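# Eight arms sort coloured parcels into matching trays

## Task

Place every parcel into the tray whose colour matches it, resting flat on that tray's bottom.

## Robot and tools

Setup. Eight identical i2rt Big YAM arms, arm1 to arm8, stand around the work tables (table tops at z=+0.720). Each has six revolute joints, a two-finger gripper and a wrist camera (armN_cam_wrist). Eight fixed room cameras, cam_arm1 to cam_arm8, look down on the work area. All images are 672x504 pixels. Foot positions in metres: arm1 (-2.151, -0.606, 0.766), arm2 (-0.854, -0.623, 0.797), arm3 (0.435, -0.612, 0.752), arm4 (1.688, -0.612, 0.754), arm5 (2.165, 0.644, 0.790), arm6 (0.850, 0.628, 0.817), arm7 (-0.424, 0.615, 0.799), arm8 (-1.661, 0.655, 0.757). Each foot faces its own +x, rotated by its calibrated yaw. A hand can reach about 1.0 m from its joint1 axis. Per-camera intrinsics and extrinsics are supplied but carry small errors, and fixed cameras may have shifted slightly.

Frame. There is one shared scene frame, in metres, with its origin on the floor and +z up. Quaternions are written w, x, y, z. The hand point sits between the finger pads, about 1 cm back from the tips. The fingers extend along the hand's +z axis and close along its y axis. Printed hand positions get less accurate at long reach.

move. Every key except cameras is an arm name. Each arm gets its own object, and there is no shared list. An arm you omit keeps whatever it was last told. Inside an arm's object:
- joints: absolute joint targets, keyed by name. Ranges in radians: joint1_rad -2.879..2.879 (yaw about the foot, positive counter-clockwise seen from above), joint2_rad 0..3.141 (shoulder, 0 = upper arm back and roughly level), joint3_rad 0..3.019 (elbow, 0 = folded), joint4_rad -1.692..1.57 (wrist pitch, positive tips the fingers up), joint5_rad -1.57..1.57 (sideways swing, positive to the arm's right), joint6_rad -2.094..2.094 (roll, positive clockwise seen from behind the hand). gripper_m is the absolute fingertip gap in metres, 0..0.093. Joints move at unequal rates, so a joint-space move can sweep the hand along a wide curve.
- target: an absolute hand pose of seven numbers [x, y, z, qw, qx, qy, qz] in the scene frame, in metres. The hand travels in a straight line from its current hand_target toward this pose. When target is given, joints may contain only gripper_m; anything else gets the call refused.
- speed: the top speed of that straight path, 0.002..0.5 m/s, default 0.25. Rotation is capped at twice this value in rad/s. speed is only allowed together with target.
All motions in one call start at the same moment. All hand paths in a call end together, paced by the slowest. A path lasts 0.5-10 s and a whole action at most 15 s. On every control step the controller limits the commanded pose to within 100 mm and 20 degrees of where the hand actually is, then solves for the joints with damped IK, giving position priority. Expect the hand to lag, overshoot its speed near full stretch, and finish a centimetre or more away from the target. Paths do not slow down for obstacles or for other arms. cameras takes a list of camera names or "all": leaving it out gives every camera, and [] gives none. An unknown key or camera name makes the call invalid. An out-of-range value gets the call refused. After a refusal, or a stop that interrupts a call, the remaining move/wait/finished_scene calls in that reply are skipped.

wait: seconds (0-10) and an optional cameras list. It issues no new command and returns the state and the images.

zoom_image: camera and region [x0, y0, x1, y1] in image pixels, origin at top-left, at most 504x504. It only works on a camera that appeared in the most recent images.

finished_scene: scene (integer). It ends the current scene for good and the next one begins. The parcels must stay in place after the arms let go.

Reading results. The line "move: arm1 done; arm2 time_out" gives, for each commanded arm, either done or its worst status. joint_status and hand_status per motion can be: off_target (stopped short and possibly still pushing), time_out (each joint gets a nearby hold target and may keep pushing; on_its_own lists the joints still moving there), and not_followed (a safety check blocked it; shown in the result as "joint command not followed" or "pose unreachable", and the arm may keep trying). A gripper command in the same call still runs. on_its_own describes uncommanded behaviour, and "held at" there gives the target, not the measurement. Arms listed under "as last shown" were not commanded in this call: their status reads "not commanded" and their other lines repeat the previous values. The pictures line gives the order of the images, which may be slightly older than the state. hand_target is the pose implied by the joint targets currently held. Joint velocities are in rad/s (gripper in m/s); "within noise" means the arm is still. Joint torques include gravity and offsets. Torques 3 and 4 wrap at ±28 N m. To relieve a joint that is pushing, send it its reported position.

Gripper. A full-force grip on a hard object reads up to about 0.005 m narrower than the object (some grippers read up to 0.002 wider). Closed on nothing it reads 0.000-0.003. To grip firmly, command about 0.005 m below the width seen at first contact. To release, command well above the reading. The force limit is about 50-64 N per pad.

Avoid: knocking objects off the work area; hard contact between arms, including one gripper closing on another arm's fingers (the safety check can be too slow, and fingers, housings and cameras of different arms can still touch); dropping parcels or releasing them while they move; slamming or pushing hard. Arms keep pushing after contact. Holding loads, reaching far out, or straining toward unreachable poses heats the motors. MOTOR HOT appears at 85 °C. At 100 °C an OVER-TEMPERATURE FAULT drops the arm for 30-60 s and its keys read limit_stop_at_motor_heat; after that, resend the targets. The simulation keeps running while you compose a reply, with the last commands held. Loose objects can occasionally be nudged by outside pushes.

Each tool is called after ">>>" as name([rows], argument=value, ...), one row to a line, values as JSON.

## Session

>>> move(cameras=["cam_arm1","cam_arm2","cam_arm3","cam_arm4","cam_arm5","cam_arm6","cam_arm7","cam_arm8"])

Scene clock: 0.00 s.
Joint torques (N m): no reading
Heat: arm1: hottest joint1_rad 30 °C; arm2: hottest joint2_rad 30 °C; arm3: hottest joint2_rad 30 °C; arm4: hottest joint3_rad 34 °C; arm5: hottest joint3_rad 32 °C; arm6: hottest joint2_rad 31 °C; arm7: hottest joint3_rad 34 °C; arm8: hottest joint1_rad 29 °C.
Joint velocities: within noise
arm1.joint_positions: joint1_rad=+0.458 joint2_rad=+0.456 joint3_rad=+1.438 joint4_rad=-1.139 joint5_rad=+0.063 joint6_rad=-0.074 gripper_m=+0.09396
arm1.joint_status: not commanded
arm1.hand: x=-1.9866 y=-0.6052 z=+1.4040 quat_wxyz=(-0.650, +0.024, -0.759, +0.041) (m; scene frame)
arm1.hand_target: x=-1.9921 y=-0.6053 z=+1.4119 quat_wxyz=(-0.658, +0.023, -0.752, +0.041) (m; scene frame)
arm1.hand_status: not commanded
arm2.joint_positions: joint1_rad=-0.133 joint2_rad=+0.490 joint3_rad=+1.431 joint4_rad=-1.371 joint5_rad=+0.122 joint6_rad=+0.254 gripper_m=+0.09396
arm2.joint_status: not commanded
arm2.hand: x=-0.9557 y=-0.4897 z=+1.3731 quat_wxyz=(-0.193, +0.711, -0.448, -0.506) (m; scene frame)
arm2.hand_target: x=-0.9532 y=-0.4923 z=+1.3817 quat_wxyz=(-0.195, +0.705, -0.446, -0.516) (m; scene frame)
arm2.hand_status: not commanded
arm3.joint_positions: joint1_rad=+0.288 joint2_rad=+0.566 joint3_rad=+1.355 joint4_rad=-1.309 joint5_rad=+0.227 joint6_rad=-0.408 gripper_m=+0.09396
arm3.joint_status: not commanded
arm3.hand: x=+0.2384 y=-0.5089 z=+1.2929 quat_wxyz=(-0.272, +0.862, -0.018, -0.428) (m; scene frame)
arm3.hand_target: x=+0.2407 y=-0.5098 z=+1.3061 quat_wxyz=(-0.276, +0.854, -0.020, -0.440) (m; scene frame)
arm3.hand_status: not commanded
arm4.joint_positions: joint1_rad=-0.202 joint2_rad=+0.526 joint3_rad=+1.372 joint4_rad=-1.530 joint5_rad=+0.176 joint6_rad=+0.279 gripper_m=+0.09396
arm4.joint_status: not commanded
arm4.hand: x=+1.8391 y=-0.5129 z=+1.2624 quat_wxyz=(-0.405, +0.175, -0.887, -0.138) (m; scene frame)
arm4.hand_target: x=+1.8372 y=-0.5146 z=+1.2716 quat_wxyz=(-0.414, +0.173, -0.882, -0.143) (m; scene frame)
arm4.hand_status: not commanded
arm5.joint_positions: joint1_rad=+0.150 joint2_rad=+0.484 joint3_rad=+1.403 joint4_rad=-1.356 joint5_rad=-0.018 joint6_rad=+0.258 gripper_m=+0.09396
arm5.joint_status: not commanded
arm5.hand: x=+1.9905 y=+0.6571 z=+1.3561 quat_wxyz=(+0.044, +0.831, -0.149, -0.534) (m; scene frame)
arm5.hand_target: x=+1.9935 y=+0.6567 z=+1.3668 quat_wxyz=(+0.045, +0.825, -0.147, -0.545) (m; scene frame)
arm5.hand_status: not commanded
arm6.joint_positions: joint1_rad=+0.005 joint2_rad=+0.600 joint3_rad=+1.377 joint4_rad=-1.425 joint5_rad=+0.198 joint6_rad=-0.419 gripper_m=+0.09396
arm6.joint_status: not commanded
arm6.hand: x=+1.0055 y=+0.4776 z=+1.3387 quat_wxyz=(-0.341, -0.130, -0.883, +0.295) (m; scene frame)
arm6.hand_target: x=+1.0039 y=+0.4787 z=+1.3519 quat_wxyz=(-0.354, -0.130, -0.876, +0.302) (m; scene frame)
arm6.hand_status: not commanded
arm7.joint_positions: joint1_rad=-0.316 joint2_rad=+0.535 joint3_rad=+1.368 joint4_rad=-1.177 joint5_rad=-0.073 joint6_rad=-0.126 gripper_m=+0.09396
arm7.joint_status: not commanded
arm7.hand: x=-0.2873 y=+0.4416 z=+1.3804 quat_wxyz=(-0.508, -0.311, -0.757, +0.270) (m; scene frame)
arm7.hand_target: x=-0.2897 y=+0.4449 z=+1.3917 quat_wxyz=(-0.517, -0.307, -0.750, +0.275) (m; scene frame)
arm7.hand_status: not commanded
arm8.joint_positions: joint1_rad=+0.154 joint2_rad=+0.581 joint3_rad=+1.368 joint4_rad=-1.211 joint5_rad=-0.224 joint6_rad=+0.370 gripper_m=+0.09396
arm8.joint_status: not commanded
arm8.hand: x=-1.7287 y=+0.4302 z=+1.3236 quat_wxyz=(-0.435, -0.755, -0.361, +0.333) (m; scene frame)
arm8.hand_target: x=-1.7273 y=+0.4330 z=+1.3347 quat_wxyz=(-0.441, -0.748, -0.360, +0.341) (m; scene frame)
arm8.hand_status: not commanded
pictures: cam_arm1, cam_arm2, cam_arm3, cam_arm4, cam_arm5, cam_arm6, cam_arm7, cam_arm8

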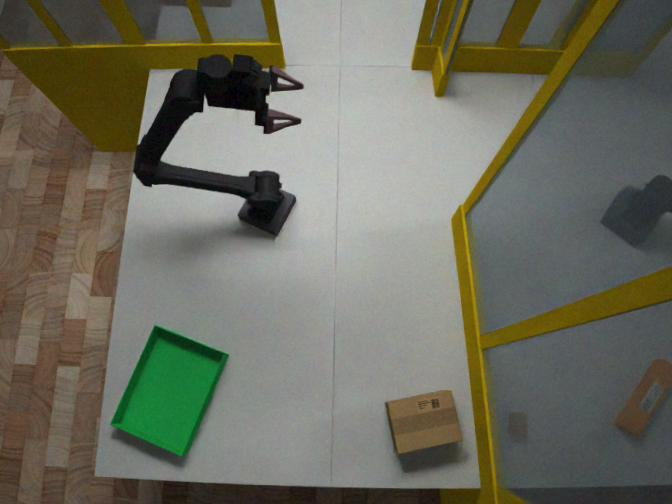

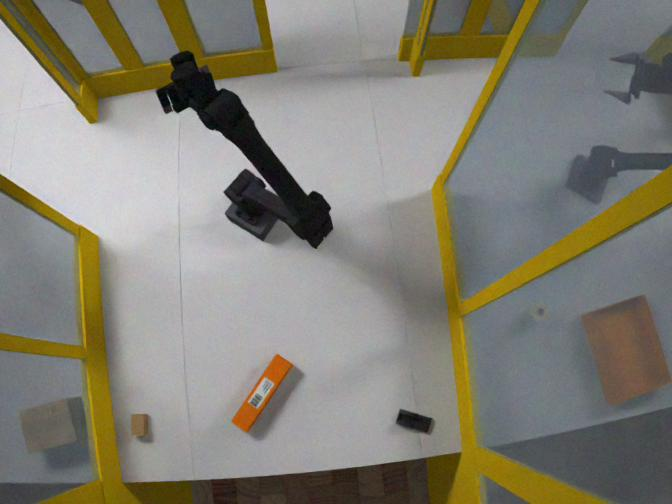

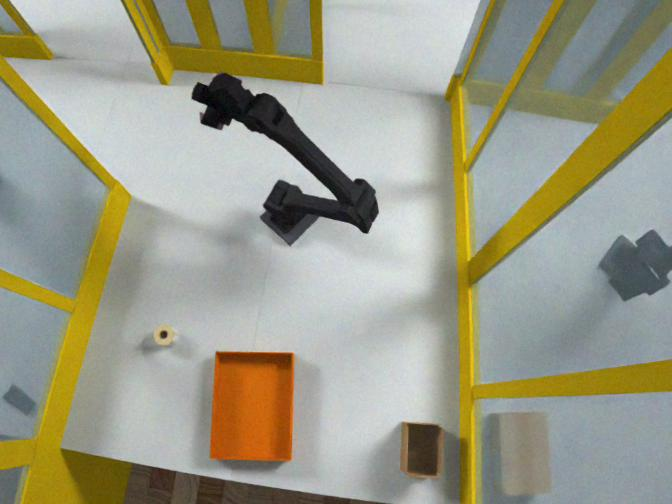

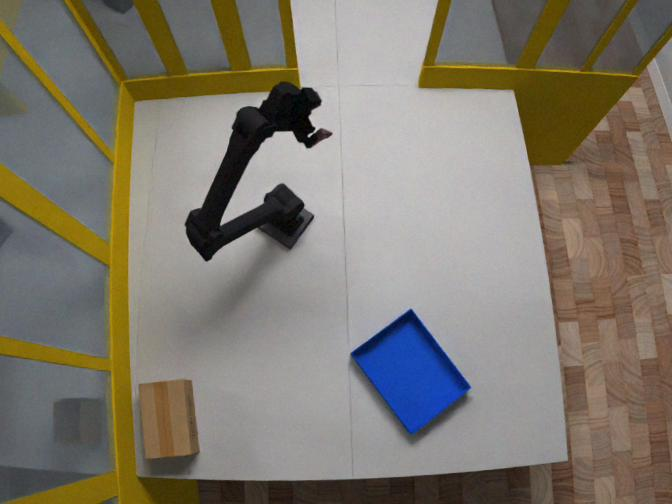

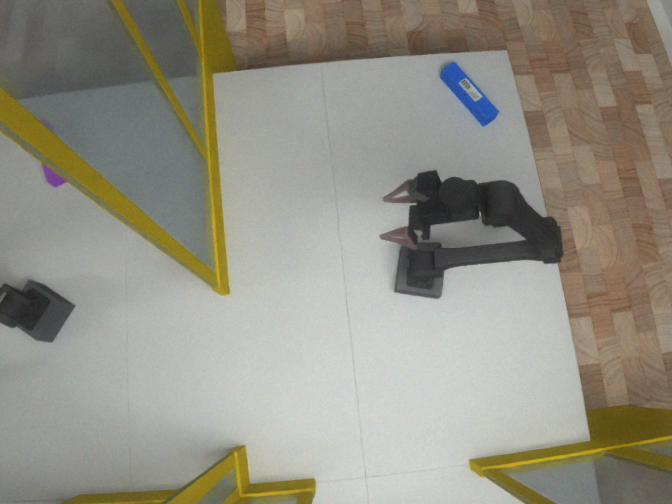

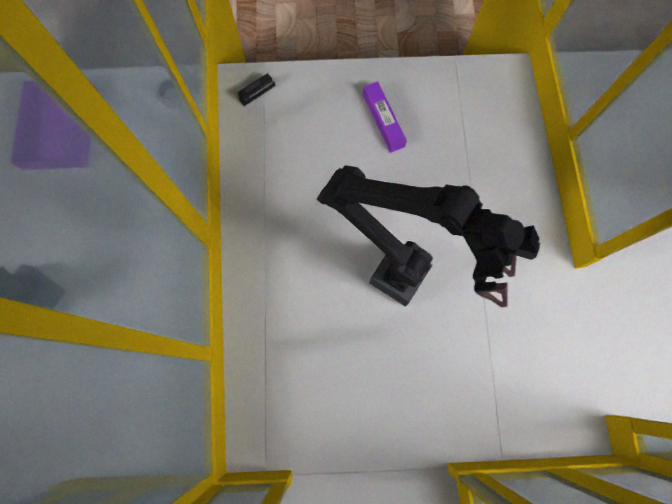

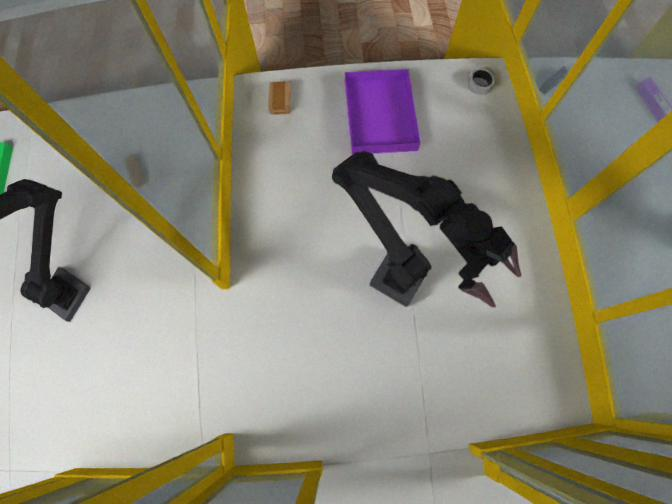

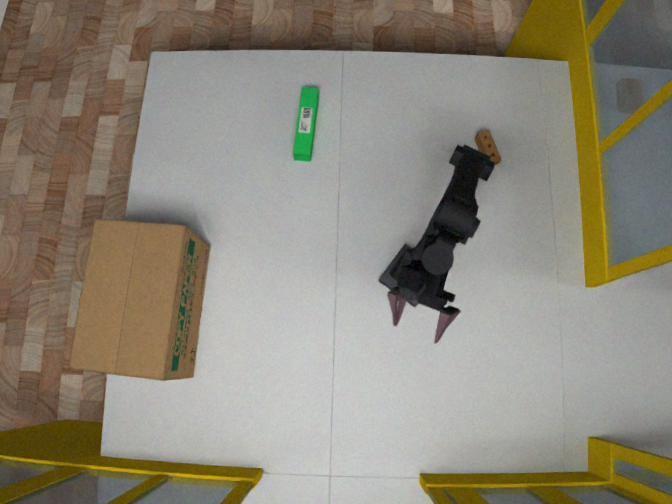

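>>> move(arm8={"joints":{"joint1_rad":-1.944,"joint2_rad":1.0,"joint3_rad":1.12,"joint4_rad":-1.65,"joint5_rad":0,"joint6_rad":0}}, arm5={"joints":{"joint1_rad":-1.709,"joint2_rad":1.0,"joint3_rad":1.12,"joint4_rad":-1.65,"joint5_rad":0,"joint6_rad":0}}, arm2={"joints":{"joint1_rad":2.18,"joint2_rad":1.0,"joint3_rad":1.12,"joint4_rad":-1.65,"joint5_rad":0,"joint6_rad":0}}, arm6={"joints":{"joint1_rad":2.213,"joint2_rad":1.0,"joint3_rad":1.12,"joint4_rad":-1.65,"joint5_rad":0,"joint6_rad":0}}, cameras=[])

>>> move(arm8={"target":[-2.014,1.18,0.93,0,0.725,0.688,0]}, arm5={"target":[2.444,1.306,0.93,0,0.515,0.857,0]}, arm2={"target":[-0.885,-1.237,0.93,0,0.4202,-0.9074,0]}, arm6={"target":[0.834,1.287,0.93,0,0.602,0.799,0]}, cameras=["arm8_cam_wrist","arm5_cam_wrist","arm2_cam_wrist","arm6_cam_wrist"])

Scene clock: 86.43 s.
Joint torques (N m): arm1=[1.26 5.71 7.56 2 0.1 0] | arm2=[0.91 -6.65 9.29 0.25 -0.09 -0.19] | arm3=[-0.67 1.2 10.15 1.62 -0.04 -0.01] | arm4=[-0.03 3.43 9.95 1.77 0.01 0.03] | arm5=[-1.14 -3.78 8.16 -0.01 -0.11 -0.14] | arm6=[0.15 -4.42 9.78 -0.1 0.04 0.01] | arm7=[-0.26 1.61 10.47 1.65 -0.09 0.12] | arm8=[1.26 -5.3 10.99 -0.44 -0.03 -0.11]
Heat: arm1: hottest joint3_rad 31 °C; arm2: hottest joint3_rad 36 °C; arm3: hottest joint3_rad 32 °C; arm4: hottest joint3_rad 40 °C; arm5: hottest joint3_rad 35 °C; arm6: hottest joint3_rad 34 °C; arm7: hottest joint3_rad 43 °C; arm8: hottest joint3_rad 37 °C.
move: arm2 done; arm5 done; arm6 done; arm8 done
Joint velocities: within noise
arm1, arm3, arm4, arm7: as last shown
arm2.joint_positions: joint1_rad=+2.172 joint2_rad=+1.009 joint3_rad=+1.109 joint4_rad=-1.640 joint5_rad=+0.002 joint6_rad=+0.013 gripper_m=+0.09400
arm2.joint_status: all done
arm2.hand: x=-0.8706 y=-0.8877 z=+1.0766 quat_wxyz=(+0.009, +0.732, +0.681, -0.011) (m; scene frame)
arm2.hand_target: x=-0.8681 y=-0.8864 z=+1.0830 quat_wxyz=(+0.014, +0.725, +0.688, -0.014) (m; scene frame)
arm2.hand_status: not commanded
arm5.joint_positions: joint1_rad=-1.701 joint2_rad=+1.011 joint3_rad=+1.101 joint4_rad=-1.639 joint5_rad=+0.000 joint6_rad=+0.010 gripper_m=+0.09398
arm5.joint_status: all done
arm5.hand: x=+2.2648 y=+0.8864 z=+1.0685 quat_wxyz=(-0.013, +0.552, -0.834, -0.008) (m; scene frame)
arm5.hand_target: x=+2.2666 y=+0.8850 z=+1.0780 quat_wxyz=(-0.020, +0.553, -0.833, -0.013) (m; scene frame)
arm5.hand_status: not commanded
arm6.joint_positions: joint1_rad=+2.204 joint2_rad=+1.018 joint3_rad=+1.103 joint4_rad=-1.641 joint5_rad=+0.000 joint6_rad=-0.009 gripper_m=+0.09399
arm6.joint_status: all done
arm6.hand: x=+0.8468 y=+0.8932 z=+1.0922 quat_wxyz=(-0.005, +0.716, -0.698, -0.005) (m; scene frame)
arm6.hand_target: x=+0.8444 y=+0.8918 z=+1.1031 quat_wxyz=(-0.014, +0.716, -0.698, -0.015) (m; scene frame)
arm6.hand_status: not commanded
arm8.joint_positions: joint1_rad=-1.938 joint2_rad=+1.012 joint3_rad=+1.109 joint4_rad=-1.640 joint5_rad=-0.002 joint6_rad=+0.008 gripper_m=+0.09398
arm8.joint_status: all done
arm8.hand: x=-1.8103 y=+0.8752 z=+1.0363 quat_wxyz=(+0.005, -0.882, +0.471, +0.012) (m; scene frame)
arm8.hand_target: x=-1.8076 y=+0.8744 z=+1.0432 quat_wxyz=(+0.009, -0.882, +0.470, +0.018) (m; scene frame)
arm8.hand_status: not commanded
pictures: none
No camera images: "cameras" was empty.

Scene clock: 94.13 s.
Joint torques (N m): arm1=[1.08 5.48 7.54 1.85 0.09 0.02] | arm2=[0.85 -20.54 11.62 0.03 0.12 -0.2] | arm3=[-0.56 1.26 10.18 1.63 -0.06 0.01] | arm4=[-0.03 3.43 9.96 1.76 0.01 0.03] | arm5=[-0.97 -20.13 10.13 -0.29 -0.15 0.08] | arm6=[-1.38 -15.79 12.41 -0.47 -0.11 0.02] | arm7=[-0.44 1.44 10.44 1.59 -0.09 0.12] | arm8=[2.2 -18.2 14.45 -0.69 0.03 -0.1]
Heat: arm1: hottest joint3_rad 31 °C; arm2: hottest joint3_rad 37 °C; arm3: hottest joint3_rad 32 °C; arm4: hottest joint3_rad 41 °C; arm5: hottest joint3_rad 37 °C; arm6: hottest joint3_rad 35 °C; arm7: hottest joint3_rad 43 °C; arm8: hottest joint3_rad 38 °C.
move: arm2 off_target; arm5 off_target; arm6 off_target; arm8 off_target
Joint velocities: within noise
arm1, arm3, arm4, arm7: as last shown
arm2.joint_positions: joint1_rad=+2.205 joint2_rad=+1.975 joint3_rad=+1.769 joint4_rad=-1.387 joint5_rad=+0.103 joint6_rad=-2.081 gripper_m=+0.09400
arm2.joint_status: not commanded
arm2.hand: x=-0.8883 y=-1.2239 z=+0.9257 quat_wxyz=(-0.047, -0.240, +0.969, +0.025) (m; scene frame)
arm2.hand_target: x=-0.8844 y=-1.2365 z=+0.9300 quat_wxyz=(-0.050, -0.250, +0.967, +0.019) (m; scene frame)
arm2.hand_status: off_target (0.014 m and 22.7 deg from the pose sent, 0.379 m and 143.8 deg at the start; pose on its path clipped on 60 of 231 steps; a joint's target at an end of its range on 83 of 231 steps)
arm5.joint_positions: joint1_rad=-1.712 joint2_rad=+2.350 joint3_rad=+2.388 joint4_rad=-1.640 joint5_rad=-0.041 joint6_rad=+2.067 gripper_m=+0.09398
arm5.joint_status: not commanded
arm5.hand: x=+2.4364 y=+1.2992 z=+0.9164 quat_wxyz=(+0.019, -0.435, -0.900, +0.013) (m; scene frame)
arm5.hand_target: x=+2.4441 y=+1.3052 z=+0.9299 quat_wxyz=(+0.021, -0.442, -0.897, -0.002) (m; scene frame)
arm5.hand_status: off_target (0.017 m and 10.8 deg from the pose sent, 0.477 m and 129.0 deg at the start; a joint's target at an end of its range on 69 of 231 steps)
arm6.joint_positions: joint1_rad=+2.166 joint2_rad=+2.176 joint3_rad=+2.022 joint4_rad=-1.527 joint5_rad=-0.225 joint6_rad=+2.085 gripper_m=+0.09400
arm6.joint_status: not commanded
arm6.hand: x=+0.8270 y=+1.2729 z=+0.9215 quat_wxyz=(+0.096, -0.269, -0.955, +0.081) (m; scene frame)
arm6.hand_target: x=+0.8346 y=+1.2862 z=+0.9300 quat_wxyz=(+0.100, -0.278, -0.953, +0.069) (m; scene frame)
arm6.hand_status: off_target (0.018 m and 44.8 deg from the pose sent, 0.426 m and 165.4 deg at the start; pose on its path clipped on 83 of 231 steps; a joint's target at an end of its range on 104 of 231 steps)
arm8.joint_positions: joint1_rad=-1.920 joint2_rad=+2.008 joint3_rad=+1.925 joint4_rad=-1.510 joint5_rad=+0.099 joint6_rad=-2.104 gripper_m=+0.09399
arm8.joint_status: not commanded
arm8.hand: x=-2.0040 y=+1.1709 z=+0.9248 quat_wxyz=(-0.010, -0.838, -0.543, -0.050) (m; scene frame)
arm8.hand_target: x=-2.0141 y=+1.1792 z=+0.9299 quat_wxyz=(-0.001, -0.835, -0.549, -0.051) (m; scene frame)
arm8.hand_status: off_target (0.014 m and 21.9 deg from the pose sent, 0.382 m and 143.3 deg at the start; pose on its path clipped on 59 of 231 steps; a joint's target at an end of its range on 82 of 231 steps)
pictures: arm2_cam_wrist, arm5_cam_wrist, arm6_cam_wrist, arm8_cam_wrist
camera_calibration:
arm2_cam_wrist: T_world_to_cam=[[0.458735, -0.886682, -0.0579413, -0.625213], [-0.660821, -0.384023, 0.644858, -1.64954], [-0.594035, -0.25753, -0.762103, -0.0168026], [0, 0, 0, 1]] pos_world=[-0.813225, -1.19215, 1.01469]
arm5_cam_wrist: T_world_to_cam=[[-0.788622, -0.613109, 0.0465997, 2.67632], [-0.474068, 0.65454, 0.588929, -0.227472], [-0.391579, 0.442351, -0.80684, 1.24277], [0, 0, 0, 1]] pos_world=[2.48942, 1.24003, 1.01197]
arm6_cam_wrist: T_world_to_cam=[[-0.491488, -0.845017, 0.210681, 1.28656], [-0.555533, 0.490511, 0.671403, -0.777824], [-0.670688, 0.212946, -0.710515, 1.06265], [0, 0, 0, 1]] pos_world=[0.912925, 1.24241, 1.00621]
arm8_cam_wrist: T_world_to_cam=[[-0.905926, 0.415751, -0.0803034, -2.22699], [0.269917, 0.713122, 0.646995, -0.888157], [0.326255, 0.564454, -0.758254, 0.814691], [0, 0, 0, 1]] pos_world=[-2.04355, 1.09938, 1.01354]

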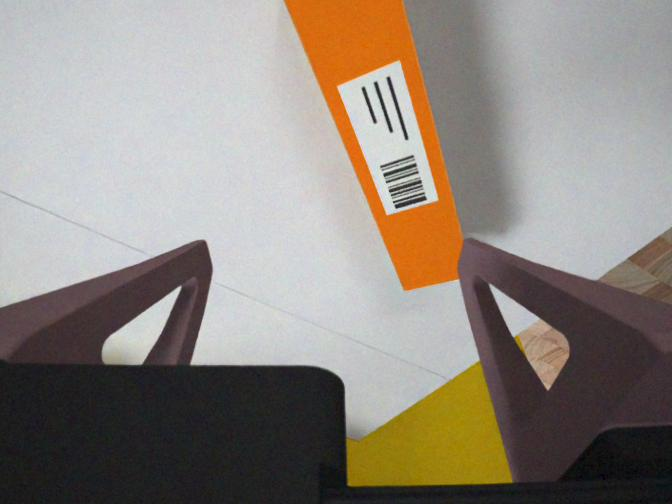

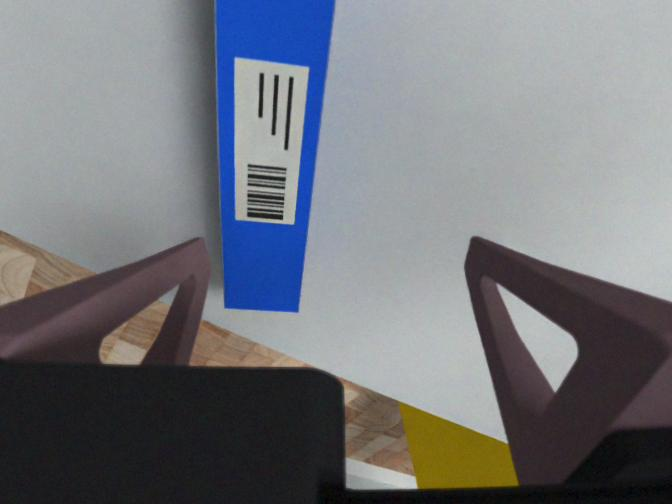

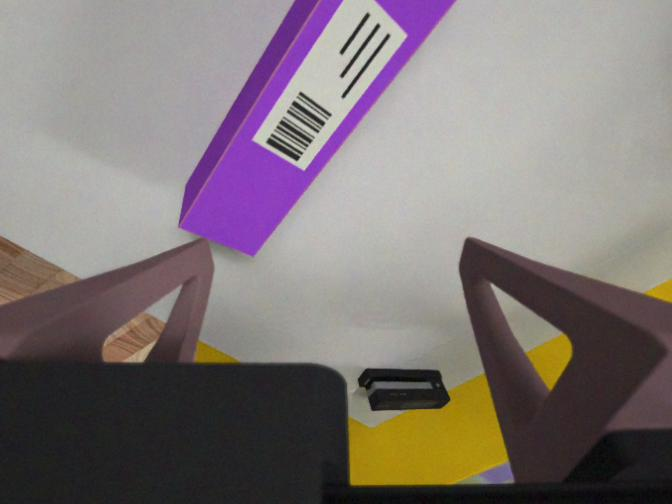

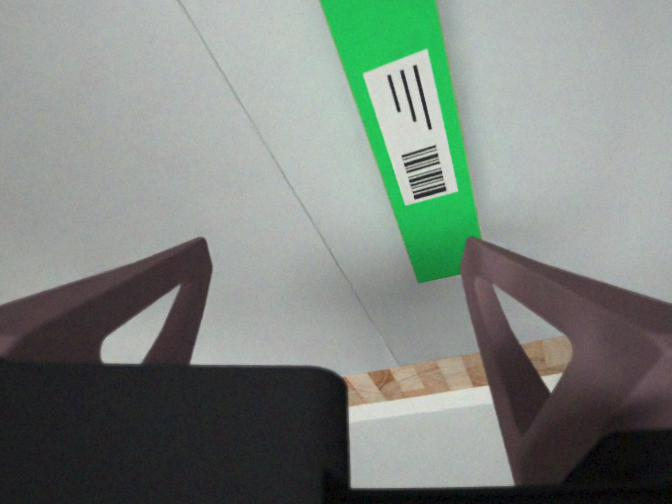

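>>> move(arm8={"joints":{"joint6_rad":0.66,"joint5_rad":0}}, arm5={"joints":{"joint6_rad":-0.9,"joint5_rad":0}}, arm2={"joints":{"joint6_rad":0.66,"joint5_rad":0}}, arm6={"joints":{"joint6_rad":-0.31,"joint5_rad":0}}, cameras=[])

>>> move(arm8={"target":[-2.04,1.205,0.885,0,-0.6845,0.729,0]}, arm5={"target":[2.46,1.337,0.885,0,-0.862,0.508,0]}, arm2={"target":[-0.895,-1.27,0.885,0,0.91,0.415,0]}, arm6={"target":[0.833,1.275,0.885,0,-0.814,0.581,0]}, cameras=["arm8_cam_wrist","arm5_cam_wrist","arm2_cam_wrist","arm6_cam_wrist"])

Scene clock: 144.53 s.
Joint torques (N m): arm1=[1.08 5.83 7.56 2 0.09 0.03] | arm2=[0.73 -20.66 11.71 0.13 -0.08 0.08] | arm3=[-0.62 1.26 10.15 1.59 -0.05 0.01] | arm4=[-0.03 3.43 9.96 1.77 0.01 0.03] | arm5=[-1.32 -19.72 10.11 -0.09 -0.14 -0.14] | arm6=[-1.32 -15.79 12.45 -0.32 0.09 -0.18] | arm7=[-0.26 1.55 10.45 1.57 -0.09 0.12] | arm8=[2.26 -18.49 14.57 -0.58 -0.16 0.04]
Heat: arm1: hottest joint3_rad 32 °C; arm2: hottest joint3_rad 43 °C; arm3: hottest joint3_rad 33 °C; arm4: hottest joint3_rad 42 °C; arm5: hottest joint3_rad 43 °C; arm6: hottest joint3_rad 39 °C; arm7: hottest joint3_rad 45 °C; arm8: hottest joint3_rad 42 °C.
move: arm2 done; arm5 done; arm6 done; arm8 done
Joint velocities: within noise
arm1, arm3, arm4, arm7: as last shown
arm2.joint_positions: joint1_rad=+2.206 joint2_rad=+1.975 joint3_rad=+1.769 joint4_rad=-1.388 joint5_rad=+0.003 joint6_rad=+0.646 gripper_m=+0.09405
arm2.joint_status: all done
arm2.hand: x=-0.8702 y=-1.2242 z=+0.9248 quat_wxyz=(-0.011, +0.901, +0.435, +0.004) (m; scene frame)
arm2.hand_target: x=-0.8662 y=-1.2368 z=+0.9291 quat_wxyz=(-0.004, +0.902, +0.431, +0.002) (m; scene frame)
arm2.hand_status: not commanded
arm5.joint_positions: joint1_rad=-1.713 joint2_rad=+2.350 joint3_rad=+2.388 joint4_rad=-1.641 joint5_rad=-0.002 joint6_rad=-0.889 gripper_m=+0.09405
arm5.joint_status: all done
arm5.hand: x=+2.4431 y=+1.2964 z=+0.9164 quat_wxyz=(+0.012, +0.856, -0.516, +0.001) (m; scene frame)
arm5.hand_target: x=+2.4508 y=+1.3023 z=+0.9298 quat_wxyz=(-0.003, +0.858, -0.514, +0.000) (m; scene frame)
arm5.hand_status: not commanded
arm6.joint_positions: joint1_rad=+2.164 joint2_rad=+2.177 joint3_rad=+2.023 joint4_rad=-1.529 joint5_rad=-0.002 joint6_rad=-0.301 gripper_m=+0.09404
arm6.joint_status: all done
arm6.hand: x=+0.8665 y=+1.2713 z=+0.9171 quat_wxyz=(+0.046, +0.796, -0.602, +0.032) (m; scene frame)
arm6.hand_target: x=+0.8733 y=+1.2845 z=+0.9256 quat_wxyz=(+0.035, +0.797, -0.603, +0.024) (m; scene frame)
arm6.hand_status: not commanded
arm8.joint_positions: joint1_rad=-1.919 joint2_rad=+2.008 joint3_rad=+1.925 joint4_rad=-1.510 joint5_rad=+0.003 joint6_rad=+0.652 gripper_m=+0.09406
arm8.joint_status: all done
arm8.hand: x=-2.0179 y=+1.1610 z=+0.9240 quat_wxyz=(+0.000, -0.694, +0.720, -0.012) (m; scene frame)
arm8.hand_target: x=-2.0286 y=+1.1688 z=+0.9291 quat_wxyz=(-0.001, -0.693, +0.721, -0.003) (m; scene frame)
arm8.hand_status: not commanded
pictures: none
No camera images: "cameras" was empty.

Scene clock: 145.97 s.
Joint torques (N m): arm1=[1.14 5.71 7.5 1.96 0.1 0.03] | arm2=[0.21 -23.47 11.41 0.7 -0.08 0] | arm3=[-0.56 1.26 10.17 1.62 -0.05 -0.01] | arm4=[-0.03 3.43 9.95 1.77 0.01 0.03] | arm5=[-0.56 -23 9.81 -0.16 -0.16 -0.18] | arm6=[-0.56 -19.37 8.02 0.46 0.07 -0.12] | arm7=[-0.32 1.49 10.45 1.55 -0.1 0.12] | arm8=[1.03 -21.07 14.37 -0.12 -0.14 0.04]
Heat: arm1: hottest joint3_rad 32 °C; arm2: hottest joint3_rad 43 °C; arm3: hottest joint3_rad 33 °C; arm4: hottest joint3_rad 42 °C; arm5: hottest joint3_rad 43 °C; arm6: hottest joint3_rad 39 °C; arm7: hottest joint3_rad 45 °C; arm8: hottest joint3_rad 42 °C.
move: arm2 off_target; arm5 off_target; arm6 off_target; arm8 off_target
Joint velocities: within noise
arm1, arm3, arm4, arm7: as last shown
arm2.joint_positions: joint1_rad=+2.169 joint2_rad=+2.102 joint3_rad=+1.841 joint4_rad=-1.351 joint5_rad=+0.003 joint6_rad=+0.646 gripper_m=+0.09405
arm2.joint_status: not commanded
arm2.hand: x=-0.8945 y=-1.2530 z=+0.8748 quat_wxyz=(-0.019, +0.908, +0.418, +0.009) (m; scene frame)
arm2.hand_target: x=-0.8950 y=-1.2692 z=+0.8854 quat_wxyz=(+0.000, +0.910, +0.415, +0.000) (m; scene frame)
arm2.hand_status: off_target (0.020 m and 2.4 deg from the pose sent, 0.065 m and 2.9 deg at the start)
arm5.joint_positions: joint1_rad=-1.713 joint2_rad=+2.549 joint3_rad=+2.608 joint4_rad=-1.674 joint5_rad=-0.002 joint6_rad=-0.898 gripper_m=+0.09405
arm5.joint_status: not commanded
arm5.hand: x=+2.4567 y=+1.3282 z=+0.8584 quat_wxyz=(+0.018, +0.859, -0.512, +0.002) (m; scene frame)
arm5.hand_target: x=+2.4594 y=+1.3358 z=+0.8848 quat_wxyz=(-0.006, +0.862, -0.508, -0.001) (m; scene frame)
arm5.hand_status: off_target (0.028 m and 2.2 deg from the pose sent, 0.054 m and 1.8 deg at the start; a joint's target at an end of its range on 26 of 43 steps)
arm6.joint_positions: joint1_rad=+2.215 joint2_rad=+2.161 joint3_rad=+1.848 joint4_rad=-1.309 joint5_rad=-0.001 joint6_rad=-0.301 gripper_m=+0.09404
arm6.joint_status: not commanded
arm6.hand: x=+0.8335 y=+1.2681 z=+0.8617 quat_wxyz=(+0.020, +0.813, -0.582, +0.015) (m; scene frame)
arm6.hand_target: x=+0.8330 y=+1.2746 z=+0.8850 quat_wxyz=(+0.000, +0.814, -0.581, +0.000) (m; scene frame)
arm6.hand_status: off_target (0.024 m and 2.9 deg from the pose sent, 0.047 m and 7.2 deg at the start)
arm8.joint_positions: joint1_rad=-1.924 joint2_rad=+2.141 joint3_rad=+2.005 joint4_rad=-1.481 joint5_rad=+0.003 joint6_rad=+0.659 gripper_m=+0.09406
arm8.joint_status: not commanded
arm8.hand: x=-2.0336 y=+1.1887 z=+0.8724 quat_wxyz=(-0.002, -0.690, +0.724, -0.023) (m; scene frame)
arm8.hand_target: x=-2.0393 y=+1.2042 z=+0.8854 quat_wxyz=(+0.000, -0.685, +0.729, +0.000) (m; scene frame)
arm8.hand_status: off_target (0.022 m and 2.8 deg from the pose sent, 0.063 m and 2.1 deg at the start)
pictures: arm2_cam_wrist, arm5_cam_wrist, arm6_cam_wrist, arm8_cam_wrist
camera_calibration:
arm2_cam_wrist: T_world_to_cam=[[-0.755576, 0.653816, 0.0403673, 0.106817], [0.537642, 0.583756, 0.608416, 0.68452], [0.374227, 0.481408, -0.792591, 1.75188], [0, 0, 0, 1]] pos_world=[-0.942919, -1.3128, 0.967738]
arm5_cam_wrist: T_world_to_cam=[[0.885188, 0.464633, -0.0236229, -2.77035], [0.387833, -0.708923, 0.589079, -0.509306], [0.256959, -0.530607, -0.80773, 0.890943], [0, 0, 0, 1]] pos_world=[2.42087, 1.39888, 0.954219]
arm6_cam_wrist: T_world_to_cam=[[0.944611, 0.328046, -0.00979752, -1.19634], [0.264812, -0.744214, 0.613204, 0.200436], [0.193868, -0.581834, -0.789863, 1.38123], [0, 0, 0, 1]] pos_world=[0.809224, 1.34527, 0.956356]
arm8_cam_wrist: T_world_to_cam=[[0.998365, -0.0533647, 0.0204848, 2.07679], [-0.0545859, -0.783703, 0.618732, 0.285101], [-0.0169645, -0.618839, -0.785335, 1.50681], [0, 0, 0, 1]] pos_world=[-2.03227, 1.26674, 0.964409]

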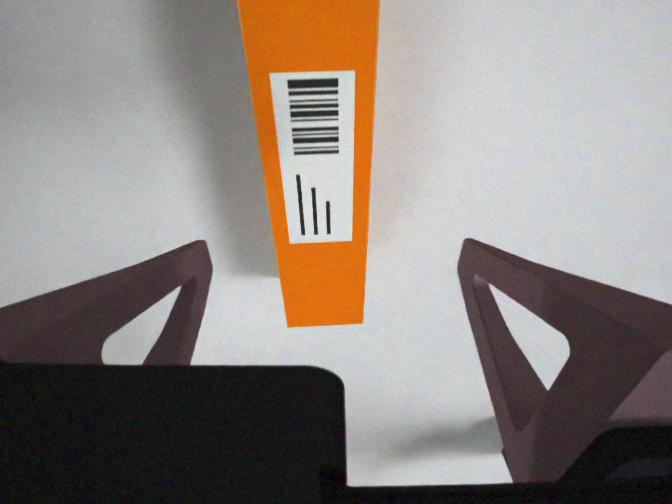

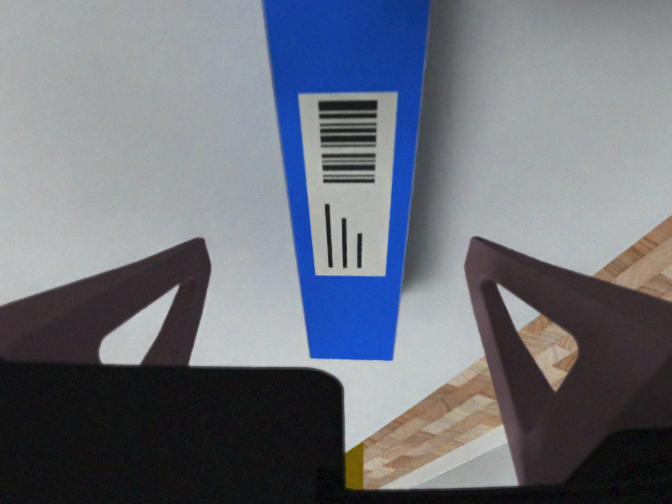

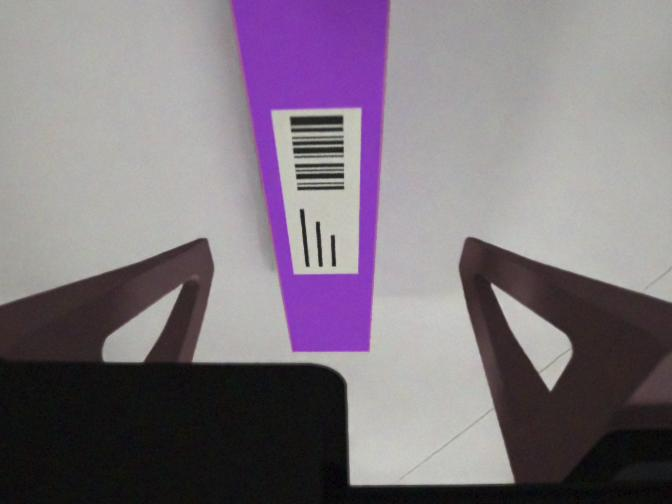

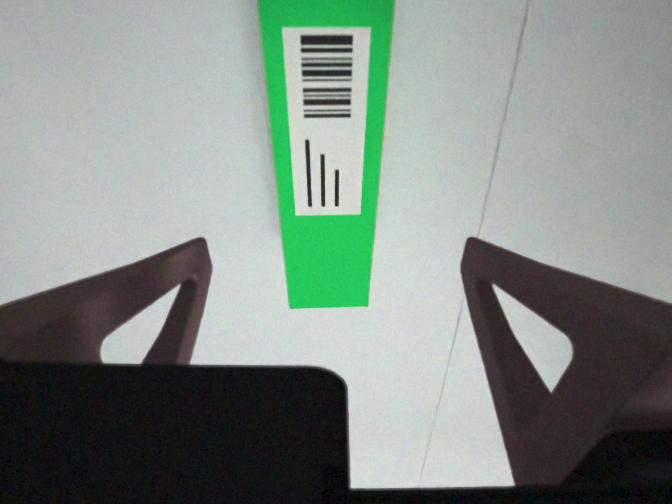

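>>> move(arm8={"target":[-2.046,1.214,0.756,0,-0.6845,0.729,0],"speed":0.15}, arm5={"target":[2.47,1.326,0.76,0,-0.862,0.508,0],"speed":0.15}, arm2={"target":[-0.887,-1.261,0.756,0,0.91,0.415,0],"speed":0.15}, arm6={"target":[0.838,1.253,0.76,0,-0.814,0.581,0],"speed":0.15}, cameras=["arm8_cam_wrist","arm5_cam_wrist","arm2_cam_wrist","arm6_cam_wrist"])

Scene clock: 168.20 s.
Joint torques (N m): arm1=[1.49 5.77 7.57 1.94 0.11 0.02] | arm2=[0.85 -23.59 7.58 0.91 -0.07 0.08] | arm3=[-0.56 1.32 10.15 1.62 -0.05 0.01] | arm4=[-0.03 3.43 9.96 1.76 0.01 0.03] | arm5=[-1.08 -21.19 6.94 0.73 -0.16 -0.14] | arm6=[-0.97 -15.79 7.43 0.54 0.08 -0.18] | arm7=[-0.26 1.55 10.47 1.59 -0.1 0.11] | arm8=[1.26 -21.48 9.83 0.21 -0.13 0.03]
Heat: arm1: hottest joint3_rad 32 °C; arm2: hottest joint3_rad 45 °C; arm3: hottest joint3_rad 33 °C; arm4: hottest joint3_rad 42 °C; arm5: hottest joint3_rad 42 °C; arm6: hottest joint2_rad 37 °C; arm7: hottest joint3_rad 45 °C; arm8: hottest joint3_rad 41 °C.
move: arm2 done; arm5 done; arm6 done; arm8 done
Joint velocities: within noise
arm1, arm3, arm4, arm7: as last shown
arm2.joint_positions: joint1_rad=+2.173 joint2_rad=+2.208 joint3_rad=+1.708 joint4_rad=-1.073 joint5_rad=+0.003 joint6_rad=+0.650 gripper_m=+0.09405
arm2.joint_status: not commanded
arm2.hand: x=-0.8925 y=-1.2583 z=+0.7624 quat_wxyz=(-0.002, +0.909, +0.418, -0.001) (m; scene frame)
arm2.hand_target: x=-0.8870 y=-1.2608 z=+0.7559 quat_wxyz=(+0.000, +0.910, +0.415, +0.000) (m; scene frame)
arm2.hand_status: done (0.009 m and 0.4 deg from the pose sent, 0.119 m and 2.5 deg at the start)
arm5.joint_positions: joint1_rad=-1.724 joint2_rad=+2.546 joint3_rad=+2.348 joint4_rad=-1.393 joint5_rad=-0.002 joint6_rad=-0.916 gripper_m=+0.09405
arm5.joint_status: not commanded
arm5.hand: x=+2.4638 y=+1.3243 z=+0.7613 quat_wxyz=(+0.007, +0.861, -0.509, +0.000) (m; scene frame)
arm5.hand_target: x=+2.4699 y=+1.3260 z=+0.7602 quat_wxyz=(+0.000, +0.862, -0.508, +0.000) (m; scene frame)
arm5.hand_status: done (0.007 m and 0.8 deg from the pose sent, 0.099 m and 2.2 deg at the start)
arm6.joint_positions: joint1_rad=+2.215 joint2_rad=+2.203 joint3_rad=+1.638 joint4_rad=-1.017 joint5_rad=-0.001 joint6_rad=-0.301 gripper_m=+0.09404
arm6.joint_status: not commanded
arm6.hand: x=+0.8340 y=+1.2483 z=+0.7627 quat_wxyz=(+0.005, +0.813, -0.582, +0.003) (m; scene frame)
arm6.hand_target: x=+0.8380 y=+1.2529 z=+0.7601 quat_wxyz=(+0.000, +0.814, -0.581, +0.000) (m; scene frame)
arm6.hand_status: done (0.007 m and 0.7 deg from the pose sent, 0.103 m and 2.9 deg at the start)
arm8.joint_positions: joint1_rad=-1.924 joint2_rad=+2.263 joint3_rad=+1.924 joint4_rad=-1.235 joint5_rad=+0.003 joint6_rad=+0.659 gripper_m=+0.09406
arm8.joint_status: not commanded
arm8.hand: x=-2.0477 y=+1.2088 z=+0.7624 quat_wxyz=(+0.001, -0.690, +0.724, -0.002) (m; scene frame)
arm8.hand_target: x=-2.0460 y=+1.2139 z=+0.7560 quat_wxyz=(+0.000, -0.685, +0.729, +0.000) (m; scene frame)
arm8.hand_status: done (0.008 m and 0.9 deg from the pose sent, 0.120 m and 2.8 deg at the start)
pictures: arm2_cam_wrist, arm5_cam_wrist, arm6_cam_wrist, arm8_cam_wrist
camera_calibration:
arm2_cam_wrist: T_world_to_cam=[[-0.755249, 0.65523, 0.0165401, 0.136626], [0.539351, 0.606947, 0.583708, 0.804408], [0.372424, 0.449766, -0.811795, 1.63779], [0, 0, 0, 1]] pos_world=[-0.940623, -1.31437, 0.857747]
arm5_cam_wrist: T_world_to_cam=[[0.881902, 0.471402, -0.00544583, -2.79191], [0.387828, -0.718885, 0.576883, -0.435114], [0.268029, -0.510866, -0.816809, 0.762131], [0, 0, 0, 1]] pos_world=[2.42667, 1.39266, 0.85832]
arm6_cam_wrist: T_world_to_cam=[[0.944484, 0.328551, 0.00210962, -1.20094], [0.265715, -0.767595, 0.58326, 0.297621], [0.19325, -0.550319, -0.812283, 1.26966], [0, 0, 0, 1]] pos_world=[0.809824, 1.32174, 0.860269]
arm8_cam_wrist: T_world_to_cam=[[0.998546, -0.0536256, -0.00556529, 2.11477], [-0.0399153, -0.804721, 0.59231, 0.443662], [-0.0362415, -0.591226, -0.805691, 1.37529], [0, 0, 0, 1]] pos_world=[-2.04414, 1.28354, 0.85704]

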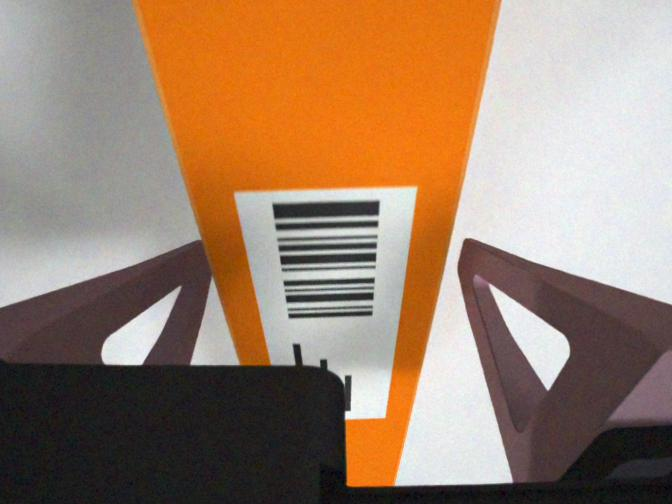

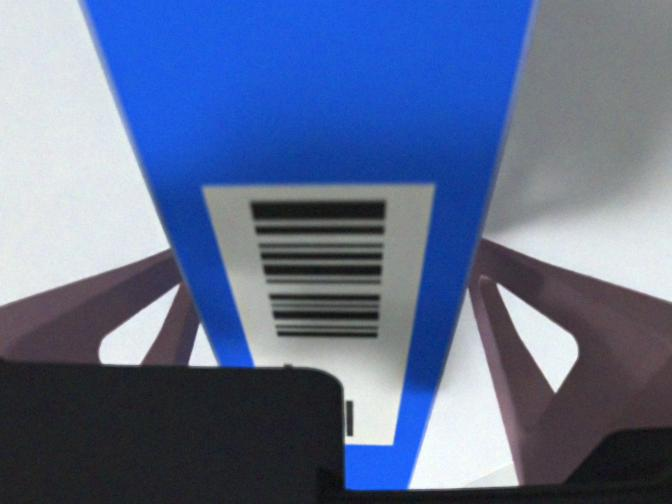

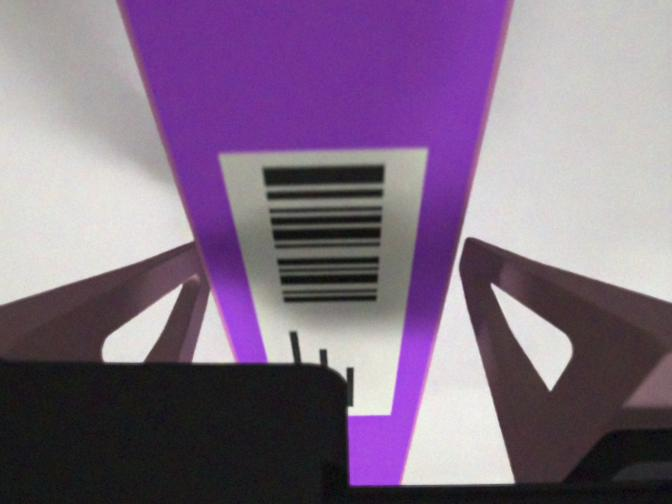

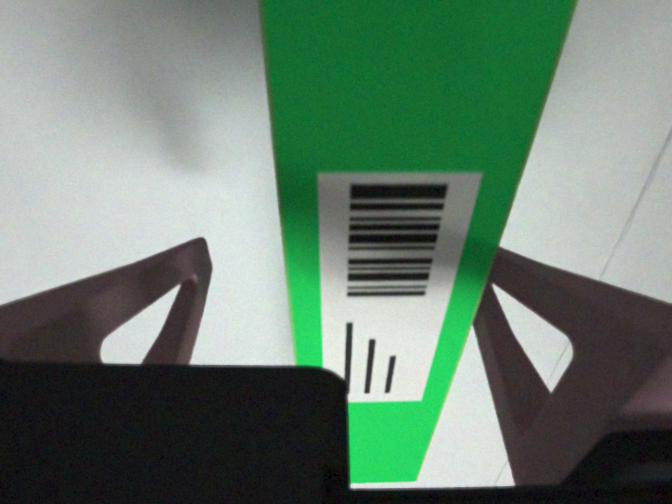

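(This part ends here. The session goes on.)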